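# Press the gauge pin on the magnet-marked fixture post

## Task

Find the one post of the checking fixture that has a yellow magnet on it, push that post's gauge pin fully in and keep it there for one second (the spring may return it afterwards), without touching the other three pins and without moving the magnet.

## Robot and tools

Robot: two UR20-type arms, left_arm and right_arm, each ending in a Robotiq 2F-85 two-finger gripper and carrying a wrist camera (cam_left_wrist, cam_right_wrist, both 896x504). Bases in the scene frame: left_arm at (+0.060, +0.928, 0) m, right_arm at (-0.064, -0.817, 0) m, both nearly unrotated, z up.

Frames. Scene frame: origin at table height midway between the arms, +z up, +x out over the table, left_arm on the +y side (image left/right does not follow arm names). Each arm reports its end_effector_position (m), quaternion wxyz and velocities in its own base frame. Gripper axes: fingers point along +z, open and close along y; a block about 10 cm off the last joint axis sticks out toward gripper +x. end_effector_position is the point between closed pads; closed fingertips reach about 19 mm beyond it, open ones about 6 mm. Reported positions can be off by a few cm.

Row layout (used by execute_actions and move): 18 numbers, each in [-1, 1]. First left_arm: dx, dy, dz, rx, ry, rz, gripper position, force_limit, speed; then the same nine for right_arm. Both arms always appear. dx..rz are an offset, not a pose: measured from that arm's Hand target at the start of the action or move, along that Hand target's own axes. Scale: 1.0 = 0.6 m or 180 degrees; rx, ry, rz form one rotation vector. All six zero means hold/return to the Hand target. Gripper position: +1 fully open (85 mm), about -0.8 pads touch, -1 closes until blocked. force_limit and speed (both start at +1) set grip strength and closing rate (about 20, 85, 150 mm/s at -1, 0, +1). Re-send the previous gripper numbers to leave a gripper alone; a 0 is a real command.

execute_actions(actions, cameras): actions is a list of actions; each action is up to 15 rows, one per 1/30 s step, the last row held for the remaining steps of its 15. Every row counts from the start-of-action Hand target, so repeating an offset moves further. Empty list returns state and images.

move(target, speed, blend, stop_force, zero, blocking, cameras): straight-line path to one row (or a list of up to 15 rows, all offsets from the same starting Hand targets). speed in m/s, 0.002 to 0.5 (default 0.25). blend in m rounds corners of a list. stop_force in N, 6 to 120, ends an arm's path when its wrist sensor feels that much push against the motion; zero (default true) re-zeroes first. No obstacle avoidance; 10 s cap. The result adds a move: line (done, off_target, moving, held, fault, plus limits such as paced or held). Omit stop_force when backing away from something being pressed.

wait(seconds 0 to 10): holds last commands. stop: brakes a running move. zoom_image(camera, region [x0,y0,x1,y1], max 504x504 px) enlarges the latest image. zero_wrist_force(arm). read_manual gives licence texts. finished_scene(scene) ends the scene irreversibly; the goal must be met and stay met.

Results: Hand target (last commanded pose after clipping; next offsets start here), end_effector pose, joint positions/velocities/torques, Wrist force and torque in gripper axes plus the peak since last shown, Tool commands, object_status (0 moving, 1 blocked while opening, 2 blocked while closing, i.e. gripping, 3 at requested position), position_measured in counts (3 open, 230 pads meeting). Each step the commanded pose is clipped to within 150 mm and 16 degrees of the measured gripper, and motion lags about 0.2 s. A gripper may rest short of its Hand target; send the missing distance as a new offset.

Suggested order: look with the cameras (zoom if needed) to find the post with the yellow magnet and its pin; move one gripper above that pin, fingers down, clear of the magnet and other pins; approach slowly with a modest stop_force, then press down in small guarded steps until the pin bottoms; hold at least one second (wait), then lift off without stop_force.

Avoid: hitting or dragging the magnet or other pins, knocking anything off the table (fails the task), fast contacts, pressing well past a firm stop. About 150 N net outside force or a joint's torque limit (wrist joints 98.4 N m) triggers a 10 s fault stop. Keep arms apart; collisions between them can fail the scene. Do not route paths near an arm's own base. Long holds or stretched poses heat motors; MOTOR HOT appears at 70 °C and 85 °C brakes the arm.

Each tool is called after "Call:" by a JSON object that holds its "fn" and its "kwargs", one argument or row to a line.

## Session

Call:
{"fn": "execute_actions", "kwargs": {
  "actions": []
}}

Scene clock: 0.00 s.
left_arm: end_effector_position=(+1.6020, +0.5513, +0.3701) position_measured=3 object_status=3 end_effector_quat_wxyz=(-0.049, +0.940, +0.190, +0.279) | right_arm: end_effector_position=(+0.4481, +0.4679, +0.3319) position_measured=3 object_status=3 end_effector_quat_wxyz=(-0.272, +0.502, +0.649, +0.503)
Joint positions: left_arm=[0.193 -0.686 0.985 -2.439 -1.472 -3.319] | right_arm=[4.007 -1.969 -2.772 1.193 2.076 2.519]
Joint velocities: within noise
Joint torques (N m): no reading
Motor temperatures (°C): left_arm=[24 35 26 39 34 34] | right_arm=[28 36 36 37 34 38]
Wrist force (N): no reading
Wrist torque (N m): no reading
Wrist force, peak (N): no reading
Hand target: left_arm +1.6020, +0.5513, +0.3701; -0.049, +0.940, +0.190, +0.279 | right_arm +0.4481, +0.4679, +0.3319; -0.272, +0.502, +0.649, +0.503
Tool commands: left_gripper/position=+1.0 left_gripper/force_limit=+1.0 left_gripper/speed=+1.0 right_gripper/position=+1.0 right_gripper/force_limit=+1.0 right_gripper/speed=+1.0
camera_calibration:
cam_left_wrist: T_world_to_cam=[[0.280293, -0.958412, -0.0536799, 0.116052], [-0.933418, -0.259082, -0.248208, 1.75325], [0.223978, 0.119677, -0.967218, 0.0591769], [0, 0, 0, 1]] pos_world=[1.59073, 0.558378, 0.498636]
cam_right_wrist: T_world_to_cam=[[0.956599, -0.136766, 0.25732, -0.433429], [0.120666, -0.61786, -0.776974, 0.502416], [0.265252, 0.774302, -0.574541, -0.162497], [0, 0, 0, 1]] pos_world=[0.397096, 0.376966, 0.408533]

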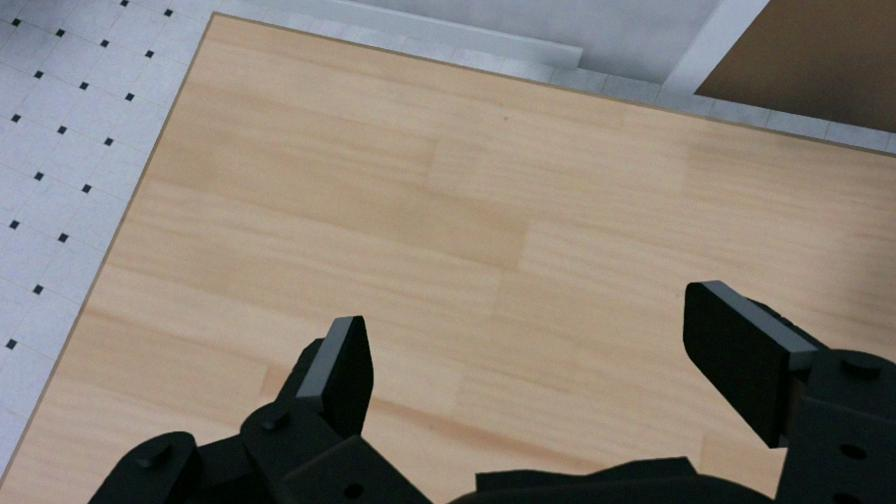

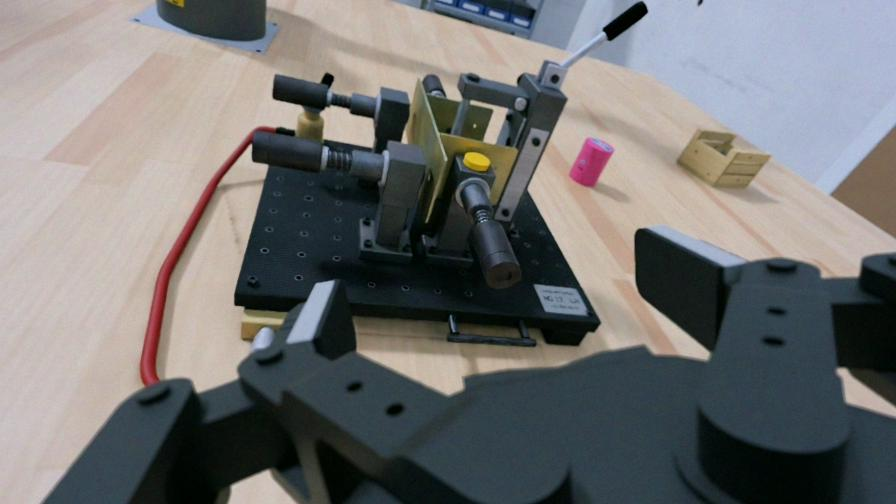

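Call:
{"fn": "move", "kwargs": {
  "target": [0,0,0,0,0,0,1,1,1,-0.148,0.138,0.026,0.027,0.121,0.122,-1,-1,0],
  "cameras": ["cam_right_wrist"]
}}

Scene clock: 2.87 s.
left_arm: end_effector_position=(+1.6020, +0.5513, +0.3701) position_measured=3 object_status=3 end_effector_quat_wxyz=(-0.049, +0.940, +0.190, +0.279) | right_arm: end_effector_position=(+0.5105, +0.4553, +0.3023) position_measured=232 object_status=3 end_effector_quat_wxyz=(-0.401, +0.507, +0.573, +0.503)
Joint positions: left_arm=[0.193 -0.686 0.985 -2.439 -1.472 -3.319] | right_arm=[3.794 -2.206 -2.624 1.424 2.42 2.767]
Joint velocities: within noise
Joint torques (N m): left_arm=[-4.29 -273.93 -109.66 -11.04 1.65 0.04] | right_arm=[29.66 153.79 -15.94 0.44 -3.07 -6.63]
Motor temperatures (°C): left_arm=[24 35 26 39 34 34] | right_arm=[28 36 36 37 34 38]
Wrist force (N): left_arm=[0.3 0.0 -0.2] | right_arm=[-1.5 -0.1 -0.5]
Wrist torque (N m): left_arm=[0.00 -0.06 0.00] | right_arm=[-0.14 0.48 -0.32]
Wrist force, peak (N): left_arm=[0.4 -0.4 -0.3] | right_arm=[-11.0 7.4 0.6]
Hand target: left_arm +1.6020, +0.5513, +0.3701; -0.049, +0.940, +0.190, +0.279 | right_arm +0.5105, +0.4553, +0.3023; -0.401, +0.507, +0.573, +0.503 (not the last commanded pose)
Off the commanded pose: left_arm 0.000 m, 0 deg | right_arm 0.052 m, 14 deg.
move: held (right_arm; a check stopped the path); limits=held
pose unreachable (right arm): on one or more control steps of this call, first in action 0 (counted from 0), this arm could not follow its commanded pose, so it was not sent that pose on those steps. It may still have moved: this result reports where it is.
cause: moving toward the commanded pose would bring two parts of the arm too close to each other (its gripper and another part of the arm, with joints 4 (wrist 1) to 6 (wrist 3) between them).
camera_calibration:
cam_right_wrist: T_world_to_cam=[[0.992627, -0.119363, 0.0210542, -0.442151], [-0.0344172, -0.444136, -0.895298, 0.499907], [0.116216, 0.887973, -0.444969, -0.20109], [0, 0, 0, 1]] pos_world=[0.479467, 0.347813, 0.367396]
Images, in order (width x height): cam_right_wrist 896x504.

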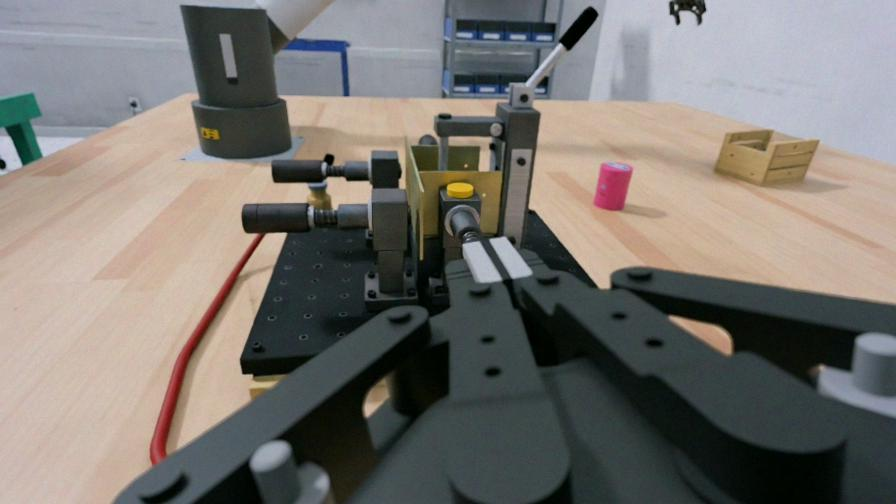

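Call:
{"fn": "move", "kwargs": {
  "target": [0,0,0,0,0,0,1,1,1,-0.153,0.037,0.257,0,0,0,-1,-1,0],
  "cameras": ["cam_right_wrist"]
}}

Scene clock: 5.03 s.
left_arm: end_effector_position=(+1.6020, +0.5513, +0.3701) position_measured=3 object_status=3 end_effector_quat_wxyz=(-0.049, +0.940, +0.190, +0.279) | right_arm: end_effector_position=(+0.5552, +0.5899, +0.1905) position_measured=232 object_status=3 end_effector_quat_wxyz=(-0.401, +0.507, +0.573, +0.503)
Joint positions: left_arm=[0.193 -0.686 0.985 -2.439 -1.472 -3.319] | right_arm=[3.933 -2.408 -2.462 1.498 2.285 2.815]
Joint velocities: within noise
Joint torques (N m): left_arm=[3.44 -279 -109.25 -11.78 2.1 0.04] | right_arm=[21.81 135.47 5.68 4.12 -3.12 6]
Motor temperatures (°C): left_arm=[24 35 26 39 34 34] | right_arm=[28 36 36 37 34 38]
Wrist force (N): left_arm=[0.1 0.1 -0.2] | right_arm=[-0.6 -0.7 -0.5]
Wrist torque (N m): left_arm=[0.01 -0.02 -0.01] | right_arm=[-0.14 0.32 -0.34]
Wrist force, peak (N): left_arm=[0.5 -0.2 -0.2] | right_arm=[0.1 -0.3 -3.5]
Hand target: left_arm +1.6020, +0.5513, +0.3701; -0.049, +0.940, +0.190, +0.279 | right_arm +0.5553, +0.5901, +0.1904; -0.401, +0.507, +0.573, +0.503
Off the commanded pose: left_arm 0.000 m, 0 deg | right_arm 0.000 m, 0 deg.
move: done
camera_calibration:
cam_right_wrist: T_world_to_cam=[[0.992622, -0.119371, 0.0212564, -0.46812], [-0.034241, -0.444155, -0.895295, 0.461126], [0.116313, 0.887962, -0.444965, -0.375637], [0, 0, 0, 1]] pos_world=[0.524147, 0.482483, 0.255649]
Images, in order (width x height): cam_right_wrist 896x504.

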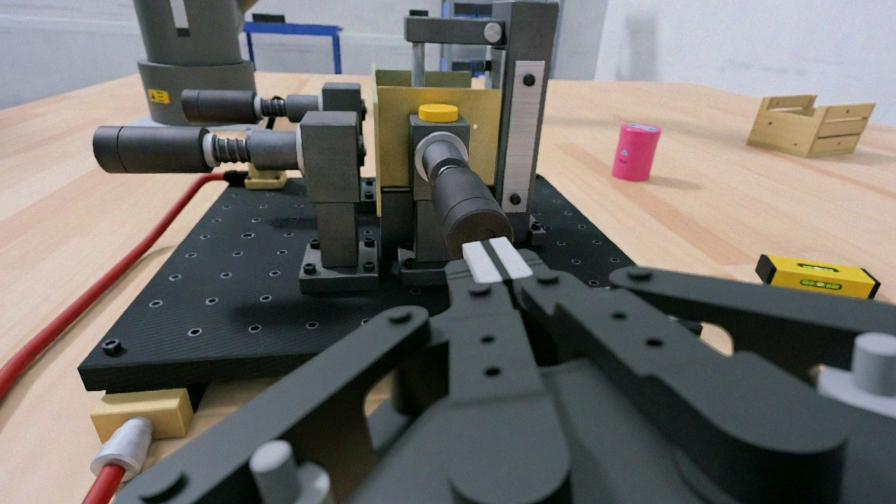

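Call:
{"fn": "zoom_image", "kwargs": {
  "camera": "cam_right_wrist",
  "region": [380, 90, 560, 290]
}}

Scaled by 2.520 from the camera's 896x504 image, which has a finer 1280x720 frame.

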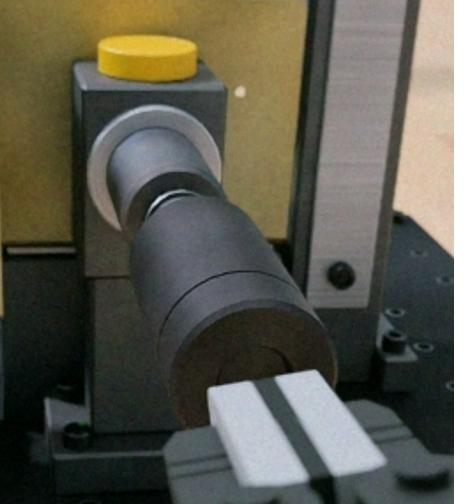

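Call:
{"fn": "move", "kwargs": {
  "target": [0,0,0,0,0,0,1,1,1,-0.0197,0.005,0.039,0,0,0,-1,-1,0],
  "speed": 0.1,
  "cameras": []
}}

Call:
{"fn": "move", "kwargs": {
  "target": [0,0,0,0,0,0,1,1,1,0.0237,-0.0028,0.131,0,0,0,-1,-1,0],
  "speed": 0.015,
  "stop_force": 45,
  "cameras": ["cam_right_wrist"]
}}

Scene clock: 6.57 s.
left_arm: end_effector_position=(+1.6020, +0.5513, +0.3701) position_measured=3 object_status=3 end_effector_quat_wxyz=(-0.049, +0.940, +0.190, +0.279) | right_arm: end_effector_position=(+0.5613, +0.6108, +0.1755) position_measured=232 object_status=3 end_effector_quat_wxyz=(-0.401, +0.507, +0.573, +0.503)
Joint positions: left_arm=[0.193 -0.686 0.985 -2.439 -1.472 -3.319] | right_arm=[3.951 -2.431 -2.435 1.497 2.268 2.82]
Joint velocities: within noise
Joint torques (N m): left_arm=[7.55 -284.36 -107.11 -12.09 2.58 0.72] | right_arm=[22.92 136.63 4.39 1.27 -3.29 5.72]
Motor temperatures (°C): left_arm=[24 35 26 39 34 34] | right_arm=[28 36 36 37 34 38]
Wrist force (N): left_arm=[0.2 0.0 -0.1] | right_arm=[-0.6 -1.1 -0.6]
Wrist torque (N m): left_arm=[0.00 -0.04 -0.01] | right_arm=[-0.24 0.38 -0.28]
Wrist force, peak (N): left_arm=[0.4 -0.2 -0.3] | right_arm=[0.0 -0.9 -1.5]
Hand target: left_arm +1.6020, +0.5513, +0.3701; -0.049, +0.940, +0.190, +0.279 | right_arm +0.5614, +0.6109, +0.1754; -0.401, +0.507, +0.573, +0.503
Off the commanded pose: left_arm 0.000 m, 0 deg | right_arm 0.000 m, 0 deg.
move: done
No camera images: "cameras" was empty.

Scene clock: 12.53 s.
left_arm: end_effector_position=(+1.6020, +0.5513, +0.3701) position_measured=3 object_status=3 end_effector_quat_wxyz=(-0.049, +0.940, +0.190, +0.279) | right_arm: end_effector_position=(+0.5614, +0.6819, +0.1754) position_measured=232 object_status=3 end_effector_quat_wxyz=(-0.401, +0.507, +0.573, +0.503)
Joint positions: left_arm=[0.193 -0.686 0.985 -2.439 -1.472 -3.319] | right_arm=[4.03 -2.424 -2.382 1.45 2.191 2.842]
Joint velocities: within noise
Joint torques (N m): left_arm=[4.63 -288.99 -112.08 -10.79 4.03 2.72] | right_arm=[-0.29 156.51 13.9 6.67 4.44 -7.11]
Motor temperatures (°C): left_arm=[24 35 26 39 34 34] | right_arm=[28 36 36 37 34 38]
Wrist force (N): left_arm=[0.2 -0.2 -0.1] | right_arm=[-4.2 -7.1 -47.5]
Wrist torque (N m): left_arm=[-0.04 -0.04 0.00] | right_arm=[-0.23 0.39 -0.18]
Wrist force, peak (N): left_arm=[0.1 0.5 -0.3] | right_arm=[-15.6 -6.0 -114.4]
Hand target: left_arm +1.6020, +0.5513, +0.3701; -0.049, +0.940, +0.190, +0.279 | right_arm +0.5614, +0.6819, +0.1753; -0.401, +0.507, +0.573, +0.503 (not the last commanded pose)
Off the commanded pose: left_arm 0.000 m, 0 deg | right_arm 0.009 m, 0 deg.
move: contact (right_arm)
camera_calibration:
cam_right_wrist: T_world_to_cam=[[0.992625, -0.119358, 0.0211937, -0.462925], [-0.0342985, -0.444205, -0.895268, 0.488674], [0.116272, 0.887939, -0.445023, -0.464732], [0, 0, 0, 1]] pos_world=[0.530307, 0.574472, 0.240489]
Images, in order (width x height): cam_right_wrist 896x504.

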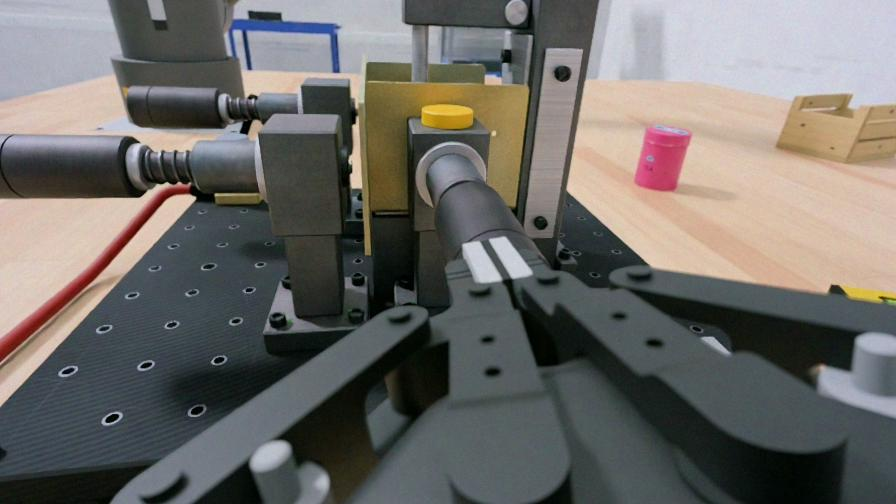

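Call:
{"fn": "zoom_image", "kwargs": {
  "camera": "cam_right_wrist",
  "region": [380, 90, 560, 290]
}}

Scaled by 2.520 from the camera's 896x504 image, which has a finer 1280x720 frame.

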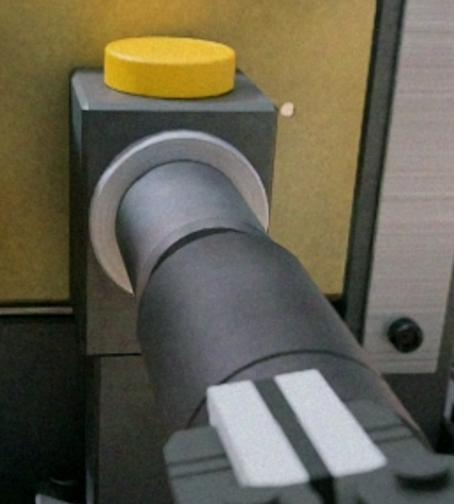

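Call:
{"fn": "move", "kwargs": {
  "target": [0,0,0,0,0,0,1,1,1,0.001,0,0.0055,0,0,0,-1,-1,0],
  "speed": 0.003,
  "stop_force": 30,
  "cameras": []
}}

Call:
{"fn": "wait", "kwargs": {
  "seconds": 1.4,
  "cameras": ["cam_right_wrist"]
}}

Scene clock: 13.73 s.
left_arm: end_effector_position=(+1.6020, +0.5513, +0.3701) position_measured=3 object_status=3 end_effector_quat_wxyz=(-0.049, +0.940, +0.190, +0.279) | right_arm: end_effector_position=(+0.5614, +0.6822, +0.1753) position_measured=232 object_status=3 end_effector_quat_wxyz=(-0.401, +0.507, +0.573, +0.503)
Joint positions: left_arm=[0.193 -0.686 0.985 -2.439 -1.472 -3.319] | right_arm=[4.03 -2.424 -2.381 1.45 2.19 2.842]
Joint velocities: within noise
Joint torques (N m): left_arm=[6.15 -287.07 -114.33 -10.83 4.53 2.35] | right_arm=[21.47 159.81 38.77 0.99 4.56 0.01]
Motor temperatures (°C): left_arm=[24 35 26 39 34 34] | right_arm=[28 36 36 37 34 38]
Wrist force (N): left_arm=[0.0 -0.3 -0.1] | right_arm=[-11.9 -7.2 -90.4]
Wrist torque (N m): left_arm=[-0.06 0.00 0.00] | right_arm=[-0.30 0.45 -0.16]
Wrist force, peak (N): left_arm=[0.5 -0.1 0.2] | right_arm=[-12.2 -6.9 -91.1]
Hand target: left_arm +1.6020, +0.5513, +0.3701; -0.049, +0.940, +0.190, +0.279 | right_arm +0.5614, +0.6821, +0.1753; -0.401, +0.507, +0.573, +0.503 (not the last commanded pose)
Off the commanded pose: left_arm 0.000 m, 0 deg | right_arm 0.003 m, 0 deg.
move: contact (right_arm)
No camera images: "cameras" was empty.

Scene clock: 15.13 s.
left_arm: end_effector_position=(+1.6020, +0.5513, +0.3701) position_measured=3 object_status=3 end_effector_quat_wxyz=(-0.049, +0.940, +0.190, +0.279) | right_arm: end_effector_position=(+0.5614, +0.6821, +0.1753) position_measured=232 object_status=3 end_effector_quat_wxyz=(-0.401, +0.507, +0.573, +0.503)
Joint positions: left_arm=[0.193 -0.686 0.985 -2.439 -1.472 -3.319] | right_arm=[4.03 -2.424 -2.381 1.45 2.19 2.842]
Joint velocities: within noise
Joint torques (N m): left_arm=[5.23 -284.75 -116.42 -11.25 5.39 1.91] | right_arm=[25.88 159.83 30.39 2.93 5.85 0.7]
Motor temperatures (°C): left_arm=[24 35 26 39 34 34] | right_arm=[28 36 36 37 34 38]
Wrist force (N): left_arm=[0.0 -0.1 -0.1] | right_arm=[-9.6 -5.6 -81.0]
Wrist torque (N m): left_arm=[-0.02 0.00 0.00] | right_arm=[-0.28 0.40 -0.16]
Wrist force, peak (N): left_arm=[0.2 -0.3 -0.3] | right_arm=[-11.8 -7.2 -90.3]
Hand target: left_arm +1.6020, +0.5513, +0.3701; -0.049, +0.940, +0.190, +0.279 | right_arm +0.5614, +0.6821, +0.1753; -0.401, +0.507, +0.573, +0.503 (not the last commanded pose)
Tool commands: left_gripper/position=+1.0 left_gripper/force_limit=+1.0 left_gripper/speed=+1.0 right_gripper/position=-1.0 right_gripper/force_limit=-1.0 right_gripper/speed=+0.0
Off the commanded pose: left_arm 0.000 m, 0 deg | right_arm 0.003 m, 0 deg.
wait: 1.40 s; at rest by 0.17 s
camera_calibration:
cam_right_wrist: T_world_to_cam=[[0.992621, -0.11938, 0.0212427, -0.462871], [-0.0342691, -0.444244, -0.89525, 0.488749], [0.116312, 0.887916, -0.445057, -0.464932], [0, 0, 0, 1]] pos_world=[0.530281, 0.574687, 0.240464]
Images, in order (width x height): cam_right_wrist 896x504.

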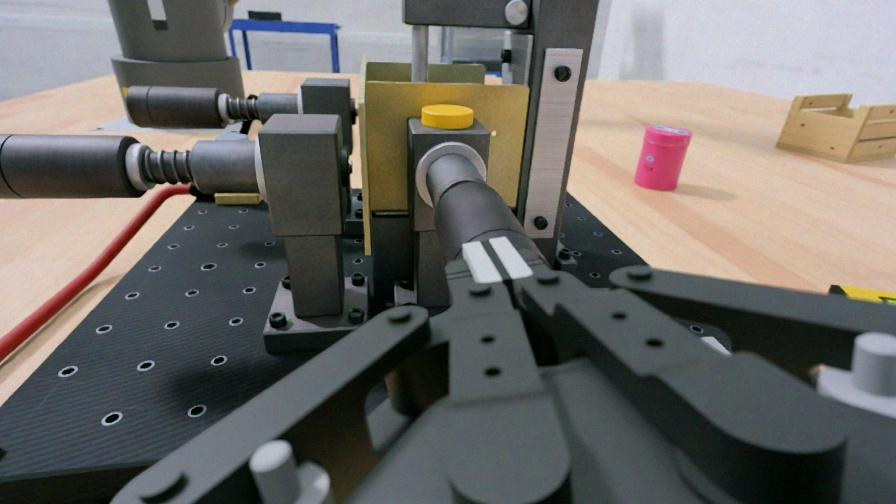

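Call:
{"fn": "move", "kwargs": {
  "target": [0,0,0,0,0,0,1,1,1,-0.0237,0.0028,-0.131,0,0,0,-1,-1,0],
  "speed": 0.12,
  "cameras": []
}}

Call:
{"fn": "finished_scene", "kwargs": {
  "scene": 2
}}

Scene clock: 16.40 s.
left_arm: end_effector_position=(+1.6020, +0.5513, +0.3701) position_measured=3 object_status=3 end_effector_quat_wxyz=(-0.049, +0.940, +0.190, +0.279) | right_arm: end_effector_position=(+0.5614, +0.6024, +0.1754) position_measured=232 object_status=3 end_effector_quat_wxyz=(-0.401, +0.507, +0.573, +0.503)
Joint positions: left_arm=[0.193 -0.686 0.985 -2.439 -1.472 -3.319] | right_arm=[3.941 -2.432 -2.441 1.502 2.277 2.817]
Joint velocities: within noise
Joint torques (N m): left_arm=[8.72 -289.05 -117.6 -10.72 5.07 2.02] | right_arm=[-23.72 130.67 -28.81 12.06 6.12 -6.96]
Motor temperatures (°C): left_arm=[24 35 26 39 34 34] | right_arm=[28 35 36 37 34 38]
Wrist force (N): left_arm=[-0.1 0.0 -0.3] | right_arm=[-0.3 -0.8 -0.9]
Wrist torque (N m): left_arm=[0.00 0.02 0.00] | right_arm=[-0.20 0.34 -0.30]
Wrist force, peak (N): left_arm=[0.3 -0.2 -0.2] | right_arm=[-9.9 -5.9 -81.5]
Hand target: left_arm +1.6020, +0.5513, +0.3701; -0.049, +0.940, +0.190, +0.279 | right_arm +0.5614, +0.6022, +0.1754; -0.401, +0.507, +0.573, +0.503
Off the commanded pose: left_arm 0.000 m, 0 deg | right_arm 0.000 m, 0 deg.
move: done
No camera images: "cameras" was empty.

The scene is finished: the task was done.


## Next scene

The same job, from a new start.

Call:
{"fn": "execute_actions", "kwargs": {
  "actions": []
}}

Scene clock: 0.00 s.
left_arm: end_effector_position=(+0.3071, -0.4220, +0.1602) position_measured=3 object_status=3 end_effector_quat_wxyz=(+0.066, +0.956, -0.074, +0.275) | right_arm: end_effector_position=(+0.4900, -0.3027, +0.2369) position_measured=3 object_status=3 end_effector_quat_wxyz=(+0.548, -0.467, -0.511, -0.471)
Joint positions: left_arm=[-1.763 -1.739 2.857 -2.766 -1.003 1.555] | right_arm=[2.511 -2.074 -2.06 -2.212 2.389 -0.015]
Joint velocities: within noise
Joint torques (N m): no reading
Motor temperatures (°C): left_arm=[24 35 26 38 34 33] | right_arm=[28 35 35 36 33 38]
Wrist force (N): no reading
Wrist torque (N m): no reading
Wrist force, peak (N): no reading
Hand target: left_arm +0.3071, -0.4220, +0.1602; +0.066, +0.956, -0.074, +0.275 | right_arm +0.4900, -0.3027, +0.2369; +0.548, -0.467, -0.511, -0.471
Tool commands: left_gripper/position=+1.0 left_gripper/force_limit=+1.0 left_gripper/speed=+1.0 right_gripper/position=+1.0 right_gripper/force_limit=+1.0 right_gripper/speed=+1.0
camera_calibration:
cam_left_wrist: T_world_to_cam=[[-0.28582, -0.958098, 0.0188461, -0.302738], [-0.929608, 0.272438, -0.248207, 0.463446], [0.232673, -0.088462, -0.968524, 0.172418], [0, 0, 0, 1]] pos_world=[0.304177, -0.40106, 0.287727]
cam_right_wrist: T_world_to_cam=[[0.978975, 0.0561564, -0.196097, -0.399582], [-0.174547, -0.266833, -0.947805, 0.238781], [-0.10555, 0.962105, -0.251421, 0.530503], [0, 0, 0, 1]] pos_world=[0.488854, -0.424245, 0.281341]

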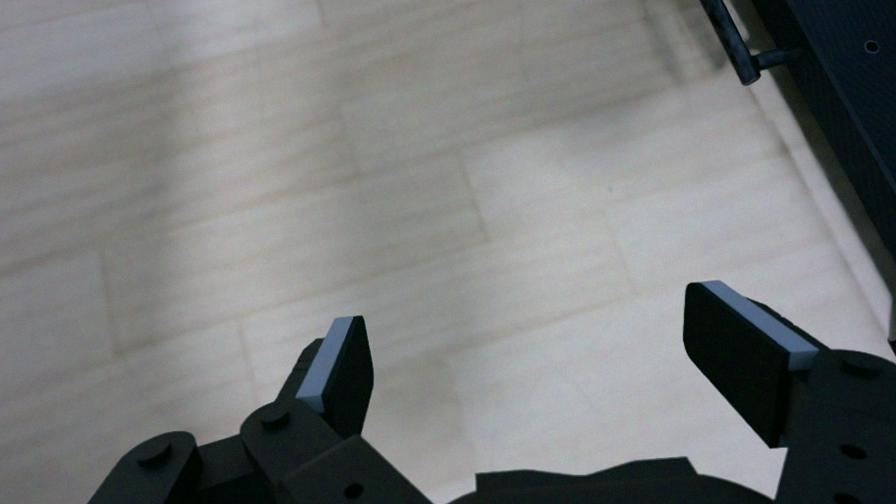

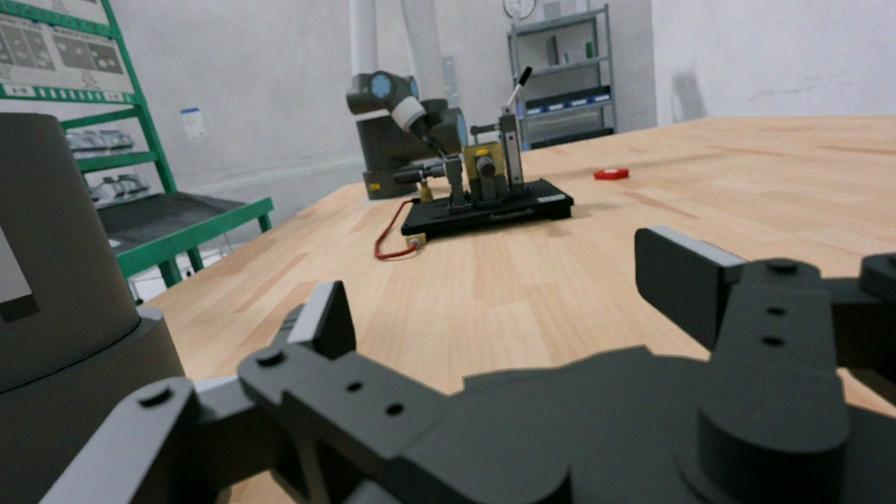

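Call:
{"fn": "zoom_image", "kwargs": {
  "camera": "cam_right_wrist",
  "region": [360, 60, 620, 270]
}}

Scaled by 1.938 from the camera's 896x504 image, which has a finer 1280x720 frame.

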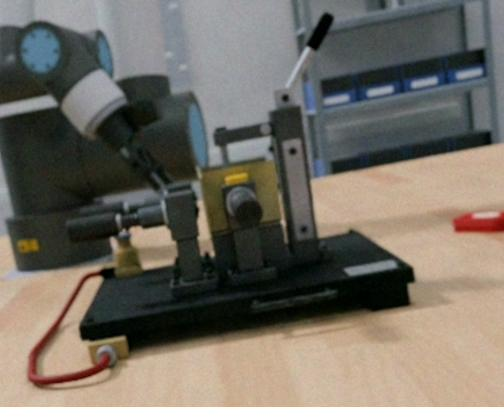

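Call:
{"fn": "move", "kwargs": {
  "target": [0,0,0,0,0,0,1,1,1,0.145,0.557,0.615,0,0,0,-1,-1,0],
  "cameras": ["cam_right_wrist"],
  "speed": 0.35
}}

Scene clock: 3.57 s.
left_arm: end_effector_position=(+0.3071, -0.4220, +0.1602) position_measured=3 object_status=3 end_effector_quat_wxyz=(+0.066, +0.956, -0.074, +0.275) | right_arm: end_effector_position=(+0.7802, +0.1005, +0.3294) position_measured=232 object_status=3 end_effector_quat_wxyz=(+0.548, -0.467, -0.511, -0.471)
Joint positions: left_arm=[-1.763 -1.739 2.857 -2.766 -1.003 1.555] | right_arm=[3.102 -2.029 -1.948 -2.567 2.976 -0.227]
Joint velocities: within noise
Joint torques (N m): left_arm=[4.91 -5.88 -57.77 -9.11 3.49 -0.85] | right_arm=[14.73 129.32 74.73 -7.55 3.39 -7.21]
Motor temperatures (°C): left_arm=[24 35 26 38 34 33] | right_arm=[28 35 35 36 33 38]
Wrist force (N): left_arm=[0.1 0.0 0.3] | right_arm=[-0.9 -1.1 1.7]
Wrist torque (N m): left_arm=[-0.02 -0.01 0.00] | right_arm=[-0.18 0.17 -0.08]
Wrist force, peak (N): left_arm=[0.0 0.6 0.4] | right_arm=[-0.2 1.3 4.3]
Hand target: left_arm +0.3071, -0.4220, +0.1602; +0.066, +0.956, -0.074, +0.275 | right_arm +0.7802, +0.1006, +0.3294; +0.548, -0.467, -0.511, -0.471
Off the commanded pose: left_arm 0.000 m, 0 deg | right_arm 0.000 m, 0 deg.
move: done
camera_calibration:
cam_right_wrist: T_world_to_cam=[[0.978975, 0.0561423, -0.196103, -0.688188], [-0.174529, -0.267075, -0.94774, 0.484739], [-0.105582, 0.962039, -0.251661, 0.196554], [0, 0, 0, 1]] pos_world=[0.779072, -0.0209943, 0.373916]
Images, in order (width x height): cam_right_wrist 896x504.

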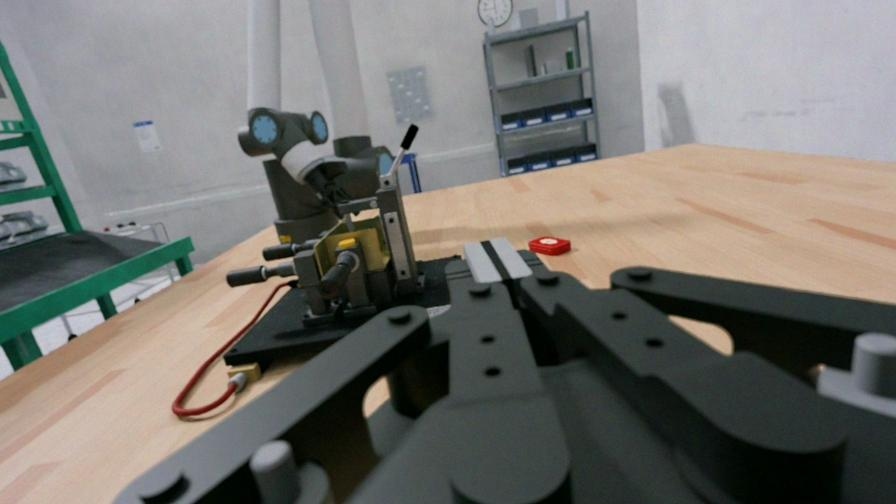

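Call:
{"fn": "move", "kwargs": {
  "target": [0,0,0,0,0,0,1,1,1,-0.142,-0.381,0.714,-0.039,0,0,-1,-1,0],
  "cameras": ["cam_right_wrist"]
}}

Call:
{"fn": "zoom_image", "kwargs": {
  "camera": "cam_right_wrist",
  "region": [320, 60, 640, 300]
}}

Scene clock: 6.50 s.
left_arm: end_effector_position=(+0.3071, -0.4220, +0.1602) position_measured=3 object_status=3 end_effector_quat_wxyz=(+0.066, +0.956, -0.074, +0.275) | right_arm: end_effector_position=(+0.4989, +0.5009, +0.2696) position_measured=232 object_status=3 end_effector_quat_wxyz=(+0.518, -0.499, -0.481, -0.501)
Joint positions: left_arm=[-1.763 -1.739 2.857 -2.766 -1.003 1.555] | right_arm=[3.853 -1.777 -2.513 -1.935 3.856 0.08]
Joint velocities: within noise
Joint torques (N m): left_arm=[4.25 -6.93 -59.78 -7.72 3.59 -0.97] | right_arm=[26.02 56.63 33.15 8.98 5.94 -3.38]
Motor temperatures (°C): left_arm=[24 35 26 38 34 33] | right_arm=[28 35 35 36 33 38]
Wrist force (N): left_arm=[-0.1 0.3 0.5] | right_arm=[0.1 -0.1 0.8]
Wrist torque (N m): left_arm=[0.05 0.01 0.00] | right_arm=[-0.01 -0.28 -0.14]
Wrist force, peak (N): left_arm=[-0.2 0.4 0.7] | right_arm=[-0.5 -2.0 3.3]
Hand target: left_arm +0.3071, -0.4220, +0.1602; +0.066, +0.956, -0.074, +0.275 | right_arm +0.4989, +0.5009, +0.2695; +0.518, -0.499, -0.481, -0.501
Off the commanded pose: left_arm 0.000 m, 0 deg | right_arm 0.000 m, 0 deg.
move: done
camera_calibration:
cam_right_wrist: T_world_to_cam=[[0.977546, -0.0645028, -0.200607, -0.384663], [-0.210413, -0.247307, -0.945815, 0.493363], [0.0113962, 0.966788, -0.255327, -0.293107], [0, 0, 0, 1]] pos_world=[0.483176, 0.380572, 0.314626]
Images, in order (width x height): cam_right_wrist 896x504.

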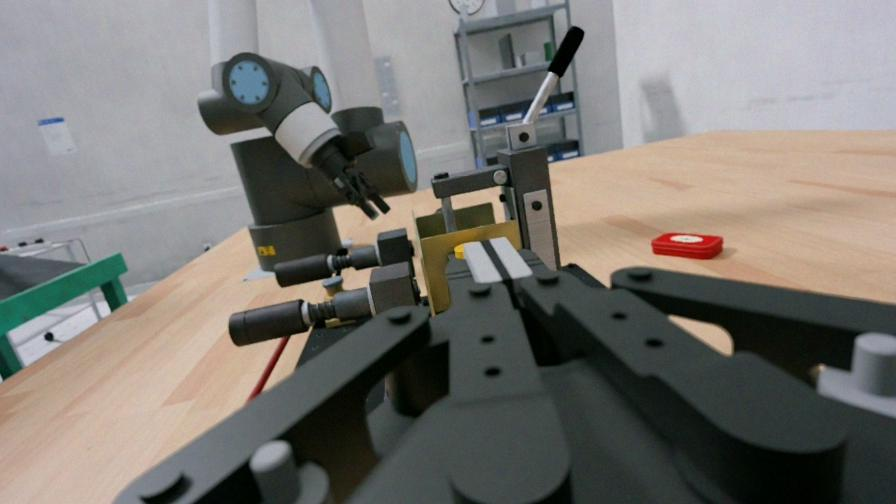

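Scaled by 1.575 from the camera's 896x504 image, which has a finer 1280x720 frame.

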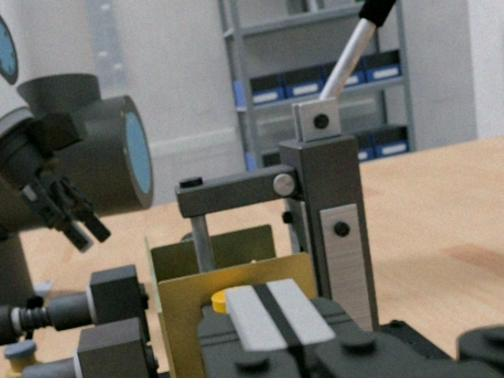

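Call:
{"fn": "move", "kwargs": {
  "target": [0,0,0,0,0,0,1,1,1,-0.128,0.005,0.078,0,-0.056,0,-1,-1,0],
  "cameras": ["cam_right_wrist"]
}}

Call:
{"fn": "zoom_image", "kwargs": {
  "camera": "cam_right_wrist",
  "region": [380, 90, 560, 290]
}}

Scene clock: 8.13 s.
left_arm: end_effector_position=(+0.3071, -0.4220, +0.1602) position_measured=3 object_status=3 end_effector_quat_wxyz=(+0.066, +0.956, -0.074, +0.275) | right_arm: end_effector_position=(+0.4992, +0.5506, +0.1946) position_measured=232 object_status=3 end_effector_quat_wxyz=(-0.474, +0.541, +0.525, +0.455)
Joint positions: left_arm=[-1.763 -1.739 2.857 -2.766 -1.003 1.555] | right_arm=[3.928 -1.857 -2.439 -2.18 3.933 -0.101]
Joint velocities: within noise
Joint torques (N m): left_arm=[9.13 -11.51 -59.07 -7.99 3.03 -0.64] | right_arm=[23.9 73.84 56.58 -4.62 3.42 -6.59]
Motor temperatures (°C): left_arm=[24 35 26 38 34 33] | right_arm=[28 35 35 36 33 38]
Wrist force (N): left_arm=[0.0 0.1 0.4] | right_arm=[0.0 0.0 0.3]
Wrist torque (N m): left_arm=[0.00 -0.01 0.00] | right_arm=[0.27 -0.02 -0.15]
Wrist force, peak (N): left_arm=[0.2 0.4 0.5] | right_arm=[-0.9 0.4 2.3]
Hand target: left_arm +0.3071, -0.4220, +0.1602; +0.066, +0.956, -0.074, +0.275 | right_arm +0.4993, +0.5507, +0.1946; -0.474, +0.541, +0.525, +0.455
Off the commanded pose: left_arm 0.000 m, 0 deg | right_arm 0.000 m, 0 deg.
move: done
camera_calibration:
cam_right_wrist: T_world_to_cam=[[0.97799, -0.0926117, -0.186974, -0.384219], [-0.208579, -0.410098, -0.887871, 0.512246], [0.00554951, 0.907327, -0.420389, -0.292565], [0, 0, 0, 1]] pos_world=[0.484229, 0.43994, 0.259978]
Images, in order (width x height): cam_right_wrist 896x504.

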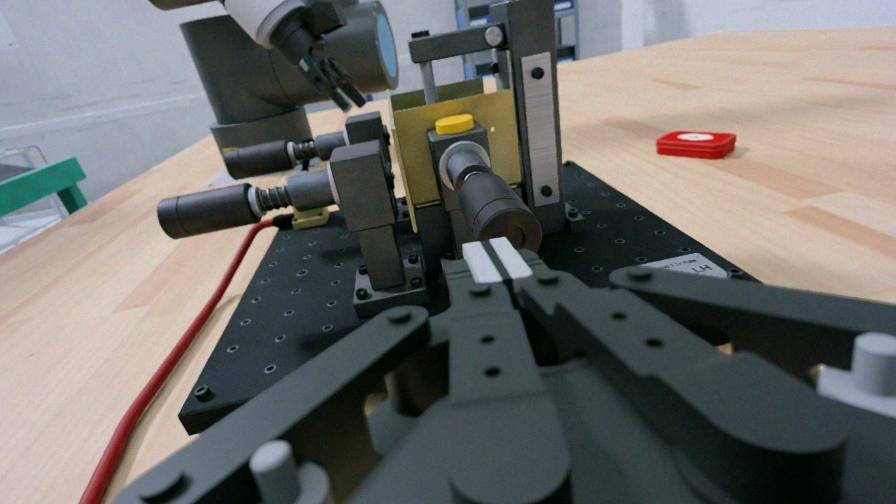

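Scaled by 2.520 from the camera's 896x504 image, which has a finer 1280x720 frame.

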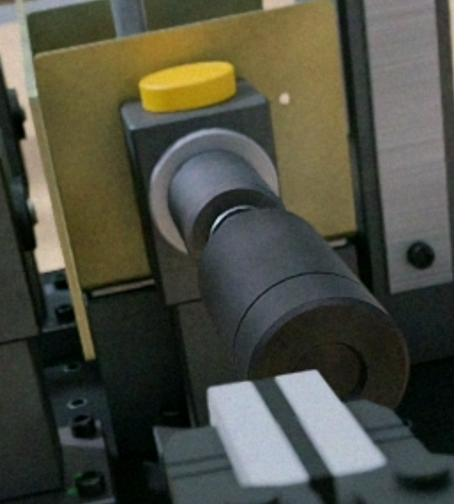

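Call:
{"fn": "move", "kwargs": {
  "target": [0,0,0,0,0,0,1,1,1,-0.0235,0.0295,0.0537,0,0,0,-1,-1,0],
  "speed": 0.1,
  "cameras": ["cam_right_wrist"]
}}

Call:
{"fn": "zoom_image", "kwargs": {
  "camera": "cam_right_wrist",
  "region": [380, 90, 560, 290]
}}

Scene clock: 9.57 s.
left_arm: end_effector_position=(+0.3071, -0.4220, +0.1602) position_measured=3 object_status=3 end_effector_quat_wxyz=(+0.066, +0.956, -0.074, +0.275) | right_arm: end_effector_position=(+0.5162, +0.5805, +0.1757) position_measured=232 object_status=3 end_effector_quat_wxyz=(-0.474, +0.541, +0.525, +0.455)
Joint positions: left_arm=[-1.763 -1.739 2.857 -2.766 -1.003 1.555] | right_arm=[3.945 -1.908 -2.407 -2.159 3.949 -0.097]
Joint velocities: within noise
Joint torques (N m): left_arm=[7.88 -5.44 -62.87 -7.19 4.74 -0.87] | right_arm=[20.39 82.42 56.7 6.97 5.35 5.56]
Motor temperatures (°C): left_arm=[24 35 26 38 34 33] | right_arm=[28 35 35 36 33 38]
Wrist force (N): left_arm=[-0.1 0.1 0.1] | right_arm=[0.5 -0.5 0.9]
Wrist torque (N m): left_arm=[-0.01 0.02 0.00] | right_arm=[0.20 -0.07 -0.07]
Wrist force, peak (N): left_arm=[0.0 0.5 0.4] | right_arm=[0.1 -0.2 2.1]
Hand target: left_arm +0.3071, -0.4220, +0.1602; +0.066, +0.956, -0.074, +0.275 | right_arm +0.5163, +0.5807, +0.1756; -0.474, +0.541, +0.525, +0.455
Off the commanded pose: left_arm 0.000 m, 0 deg | right_arm 0.000 m, 0 deg.
move: done
camera_calibration:
cam_right_wrist: T_world_to_cam=[[0.97799, -0.0926382, -0.186959, -0.401588], [-0.208578, -0.410252, -0.8878, 0.511291], [0.00554391, 0.907255, -0.420545, -0.327672], [0, 0, 0, 1]] pos_world=[0.50121, 0.469837, 0.241043]
Images, in order (width x height): cam_right_wrist 896x504.

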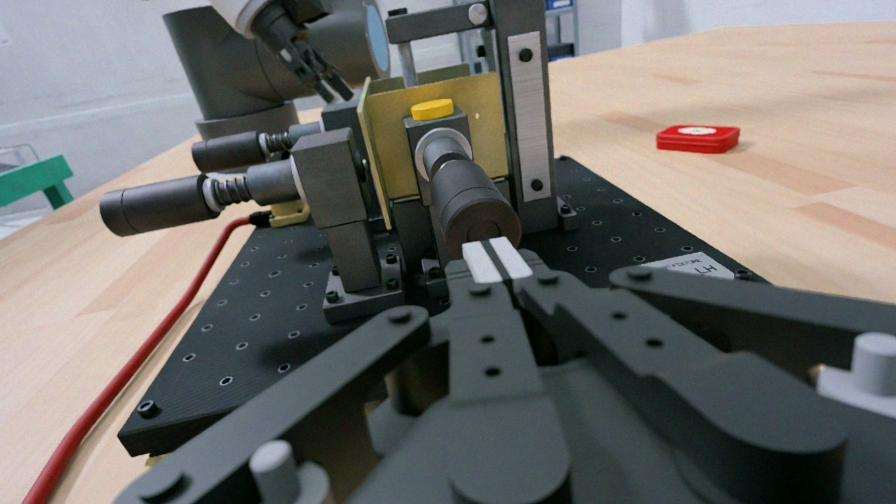

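Scaled by 2.520 from the camera's 896x504 image, which has a finer 1280x720 frame.

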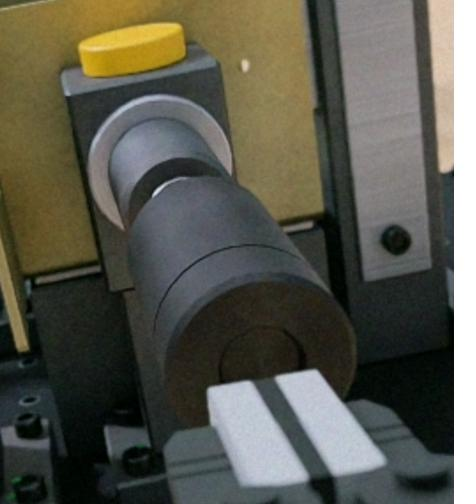

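Call:
{"fn": "move", "kwargs": {
  "target": [0,0,0,0,0,0,1,1,1,0.0206,0,0.149,0,0,0,-1,-1,0],
  "speed": 0.012,
  "stop_force": 45,
  "cameras": ["cam_right_wrist"]
}}

Call:
{"fn": "zoom_image", "kwargs": {
  "camera": "cam_right_wrist",
  "region": [380, 90, 560, 290]
}}

Scene clock: 16.80 s.
left_arm: end_effector_position=(+0.3071, -0.4220, +0.1602) position_measured=3 object_status=3 end_effector_quat_wxyz=(+0.066, +0.956, -0.074, +0.275) | right_arm: end_effector_position=(+0.5163, +0.6504, +0.1756) position_measured=232 object_status=3 end_effector_quat_wxyz=(-0.474, +0.541, +0.525, +0.455)
Joint positions: left_arm=[-1.763 -1.739 2.857 -2.766 -1.003 1.555] | right_arm=[4.028 -1.93 -2.361 -2.169 4.032 -0.076]
Joint velocities: within noise
Joint torques (N m): left_arm=[11.79 -4.36 -66.84 -8.08 4.17 -0.34] | right_arm=[2.77 123.18 55.91 10.02 -2.6 -6.71]
Motor temperatures (°C): left_arm=[24 35 26 38 34 33] | right_arm=[28 35 35 36 33 38]
Wrist force (N): left_arm=[-0.3 0.5 -0.1] | right_arm=[10.2 -5.0 -45.8]
Wrist torque (N m): left_arm=[0.07 0.05 0.00] | right_arm=[0.03 0.20 -0.09]
Wrist force, peak (N): left_arm=[-0.1 0.7 0.3] | right_arm=[22.1 -2.2 -99.4]
Hand target: left_arm +0.3071, -0.4220, +0.1602; +0.066, +0.956, -0.074, +0.275 | right_arm +0.5163, +0.6504, +0.1756; -0.474, +0.541, +0.525, +0.455 (not the last commanded pose)
Off the commanded pose: left_arm 0.000 m, 0 deg | right_arm 0.021 m, 0 deg.
move: contact (right_arm)
camera_calibration:
cam_right_wrist: T_world_to_cam=[[0.977988, -0.0926183, -0.186977, -0.395248], [-0.208586, -0.410249, -0.887799, 0.539896], [0.00551923, 0.907258, -0.420538, -0.391095], [0, 0, 0, 1]] pos_world=[0.501321, 0.539709, 0.240947]
Images, in order (width x height): cam_right_wrist 896x504.

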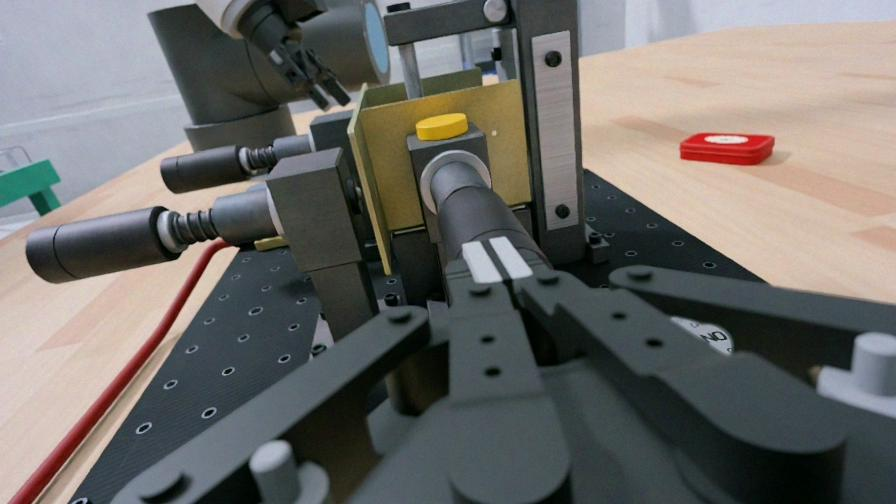

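Scaled by 2.520 from the camera's 896x504 image, which has a finer 1280x720 frame.

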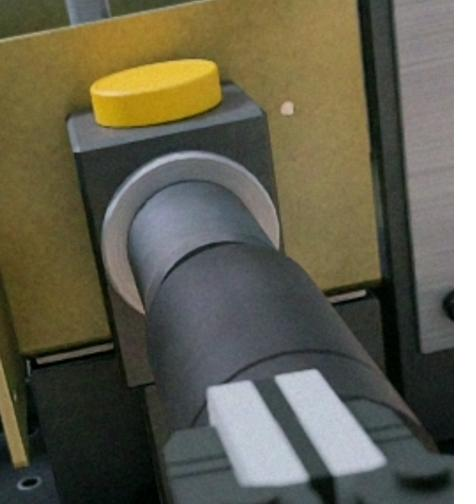

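Same as before: a small extra press, hold, retreat.

Call:
{"fn": "move", "kwargs": {
  "target": [0,0,0,0,0,0,1,1,1,0.0008,0,0.0055,0,0,0,-1,-1,0],
  "speed": 0.003,
  "stop_force": 30,
  "cameras": []
}}

Call:
{"fn": "wait", "kwargs": {
  "seconds": 1.4,
  "cameras": []
}}

Scene clock: 17.77 s.
left_arm: end_effector_position=(+0.3071, -0.4220, +0.1602) position_measured=3 object_status=3 end_effector_quat_wxyz=(+0.066, +0.956, -0.074, +0.275) | right_arm: end_effector_position=(+0.5163, +0.6506, +0.1756) position_measured=232 object_status=3 end_effector_quat_wxyz=(-0.474, +0.541, +0.525, +0.455)
Joint positions: left_arm=[-1.763 -1.739 2.857 -2.766 -1.003 1.555] | right_arm=[4.029 -1.93 -2.361 -2.169 4.032 -0.076]
Joint velocities: within noise
Joint torques (N m): left_arm=[7.97 -5.78 -68.62 -8.83 3.82 -1.01] | right_arm=[32.22 96.84 82.18 11.94 -2.97 -0.91]
Motor temperatures (°C): left_arm=[24 35 26 38 34 33] | right_arm=[28 35 35 36 33 38]
Wrist force (N): left_arm=[0.2 0.0 0.6] | right_arm=[12.4 -2.8 -88.1]
Wrist torque (N m): left_arm=[-0.01 -0.03 0.00] | right_arm=[-0.10 0.37 -0.08]
Wrist force, peak (N): left_arm=[0.2 0.0 0.6] | right_arm=[13.0 -2.3 -88.7]
Hand target: left_arm +0.3071, -0.4220, +0.1602; +0.066, +0.956, -0.074, +0.275 | right_arm +0.5163, +0.6506, +0.1756; -0.474, +0.541, +0.525, +0.455 (not the last commanded pose)
Off the commanded pose: left_arm 0.000 m, 0 deg | right_arm 0.003 m, 0 deg.
move: contact (right_arm)
No camera images: "cameras" was empty.

Scene clock: 19.17 s.
left_arm: end_effector_position=(+0.3071, -0.4220, +0.1602) position_measured=3 object_status=3 end_effector_quat_wxyz=(+0.066, +0.956, -0.074, +0.275) | right_arm: end_effector_position=(+0.5163, +0.6506, +0.1756) position_measured=232 object_status=3 end_effector_quat_wxyz=(-0.474, +0.541, +0.525, +0.455)
Joint positions: left_arm=[-1.763 -1.739 2.857 -2.766 -1.003 1.555] | right_arm=[4.029 -1.93 -2.361 -2.169 4.032 -0.076]
Joint velocities: within noise
Joint torques (N m): left_arm=[12.12 -7.38 -71.28 -9.28 4.75 -1.02] | right_arm=[27.99 107.35 73.47 13.82 -3.9 -1.62]
Motor temperatures (°C): left_arm=[24 35 26 38 34 33] | right_arm=[28 35 35 36 33 38]
Wrist force (N): left_arm=[0.1 0.4 0.2] | right_arm=[12.0 -2.2 -79.9]
Wrist torque (N m): left_arm=[0.05 -0.03 0.00] | right_arm=[-0.08 0.37 -0.09]
Wrist force, peak (N): left_arm=[-0.4 0.4 0.6] | right_arm=[13.2 -2.7 -87.9]
Hand target: left_arm +0.3071, -0.4220, +0.1602; +0.066, +0.956, -0.074, +0.275 | right_arm +0.5163, +0.6506, +0.1756; -0.474, +0.541, +0.525, +0.455 (not the last commanded pose)
Tool commands: left_gripper/position=+1.0 left_gripper/force_limit=+1.0 left_gripper/speed=+1.0 right_gripper/position=-1.0 right_gripper/force_limit=-1.0 right_gripper/speed=+0.0
Off the commanded pose: left_arm 0.000 m, 0 deg | right_arm 0.003 m, 0 deg.
wait: 1.40 s; at rest by 0.17 s
No camera images: "cameras" was empty.

Call:
{"fn": "move", "kwargs": {
  "target": [0,0,0,0,0,0,1,1,1,-0.0182,0,-0.132,0,0,0,-1,-1,0],
  "speed": 0.12,
  "cameras": []
}}

Call:
{"fn": "finished_scene", "kwargs": {
  "scene": 3
}}

Scene clock: 22.10 s.
left_arm: end_effector_position=(+0.3071, -0.4220, +0.1602) position_measured=3 object_status=3 end_effector_quat_wxyz=(+0.066, +0.956, -0.074, +0.275) | right_arm: end_effector_position=(+0.5163, +0.5708, +0.1756) position_measured=232 object_status=3 end_effector_quat_wxyz=(-0.474, +0.541, +0.525, +0.455)
Joint positions: left_arm=[-1.763 -1.739 2.857 -2.766 -1.003 1.555] | right_arm=[3.932 -1.905 -2.412 -2.158 3.937 -0.1]
Joint velocities: within noise
Joint torques (N m): left_arm=[13.01 -5.67 -68.32 -10.04 4.7 -1.01] | right_arm=[-13.99 120.12 28.58 -0.23 -5.1 -7.33]
Motor temperatures (°C): left_arm=[24 35 26 38 34 33] | right_arm=[28 35 35 36 33 38]
Wrist force (N): left_arm=[0.1 0.4 0.2] | right_arm=[0.2 -0.8 1.1]
Wrist torque (N m): left_arm=[0.05 -0.02 0.00] | right_arm=[0.15 -0.02 -0.09]
Wrist force, peak (N): left_arm=[-0.8 0.5 0.3] | right_arm=[12.7 -2.3 -80.3]
Hand target: left_arm +0.3071, -0.4220, +0.1602; +0.066, +0.956, -0.074, +0.275 | right_arm +0.5163, +0.5707, +0.1756; -0.474, +0.541, +0.525, +0.455
Off the commanded pose: left_arm 0.000 m, 0 deg | right_arm 0.000 m, 0 deg.
move: done
No camera images: "cameras" was empty.

The scene is finished: the task was done.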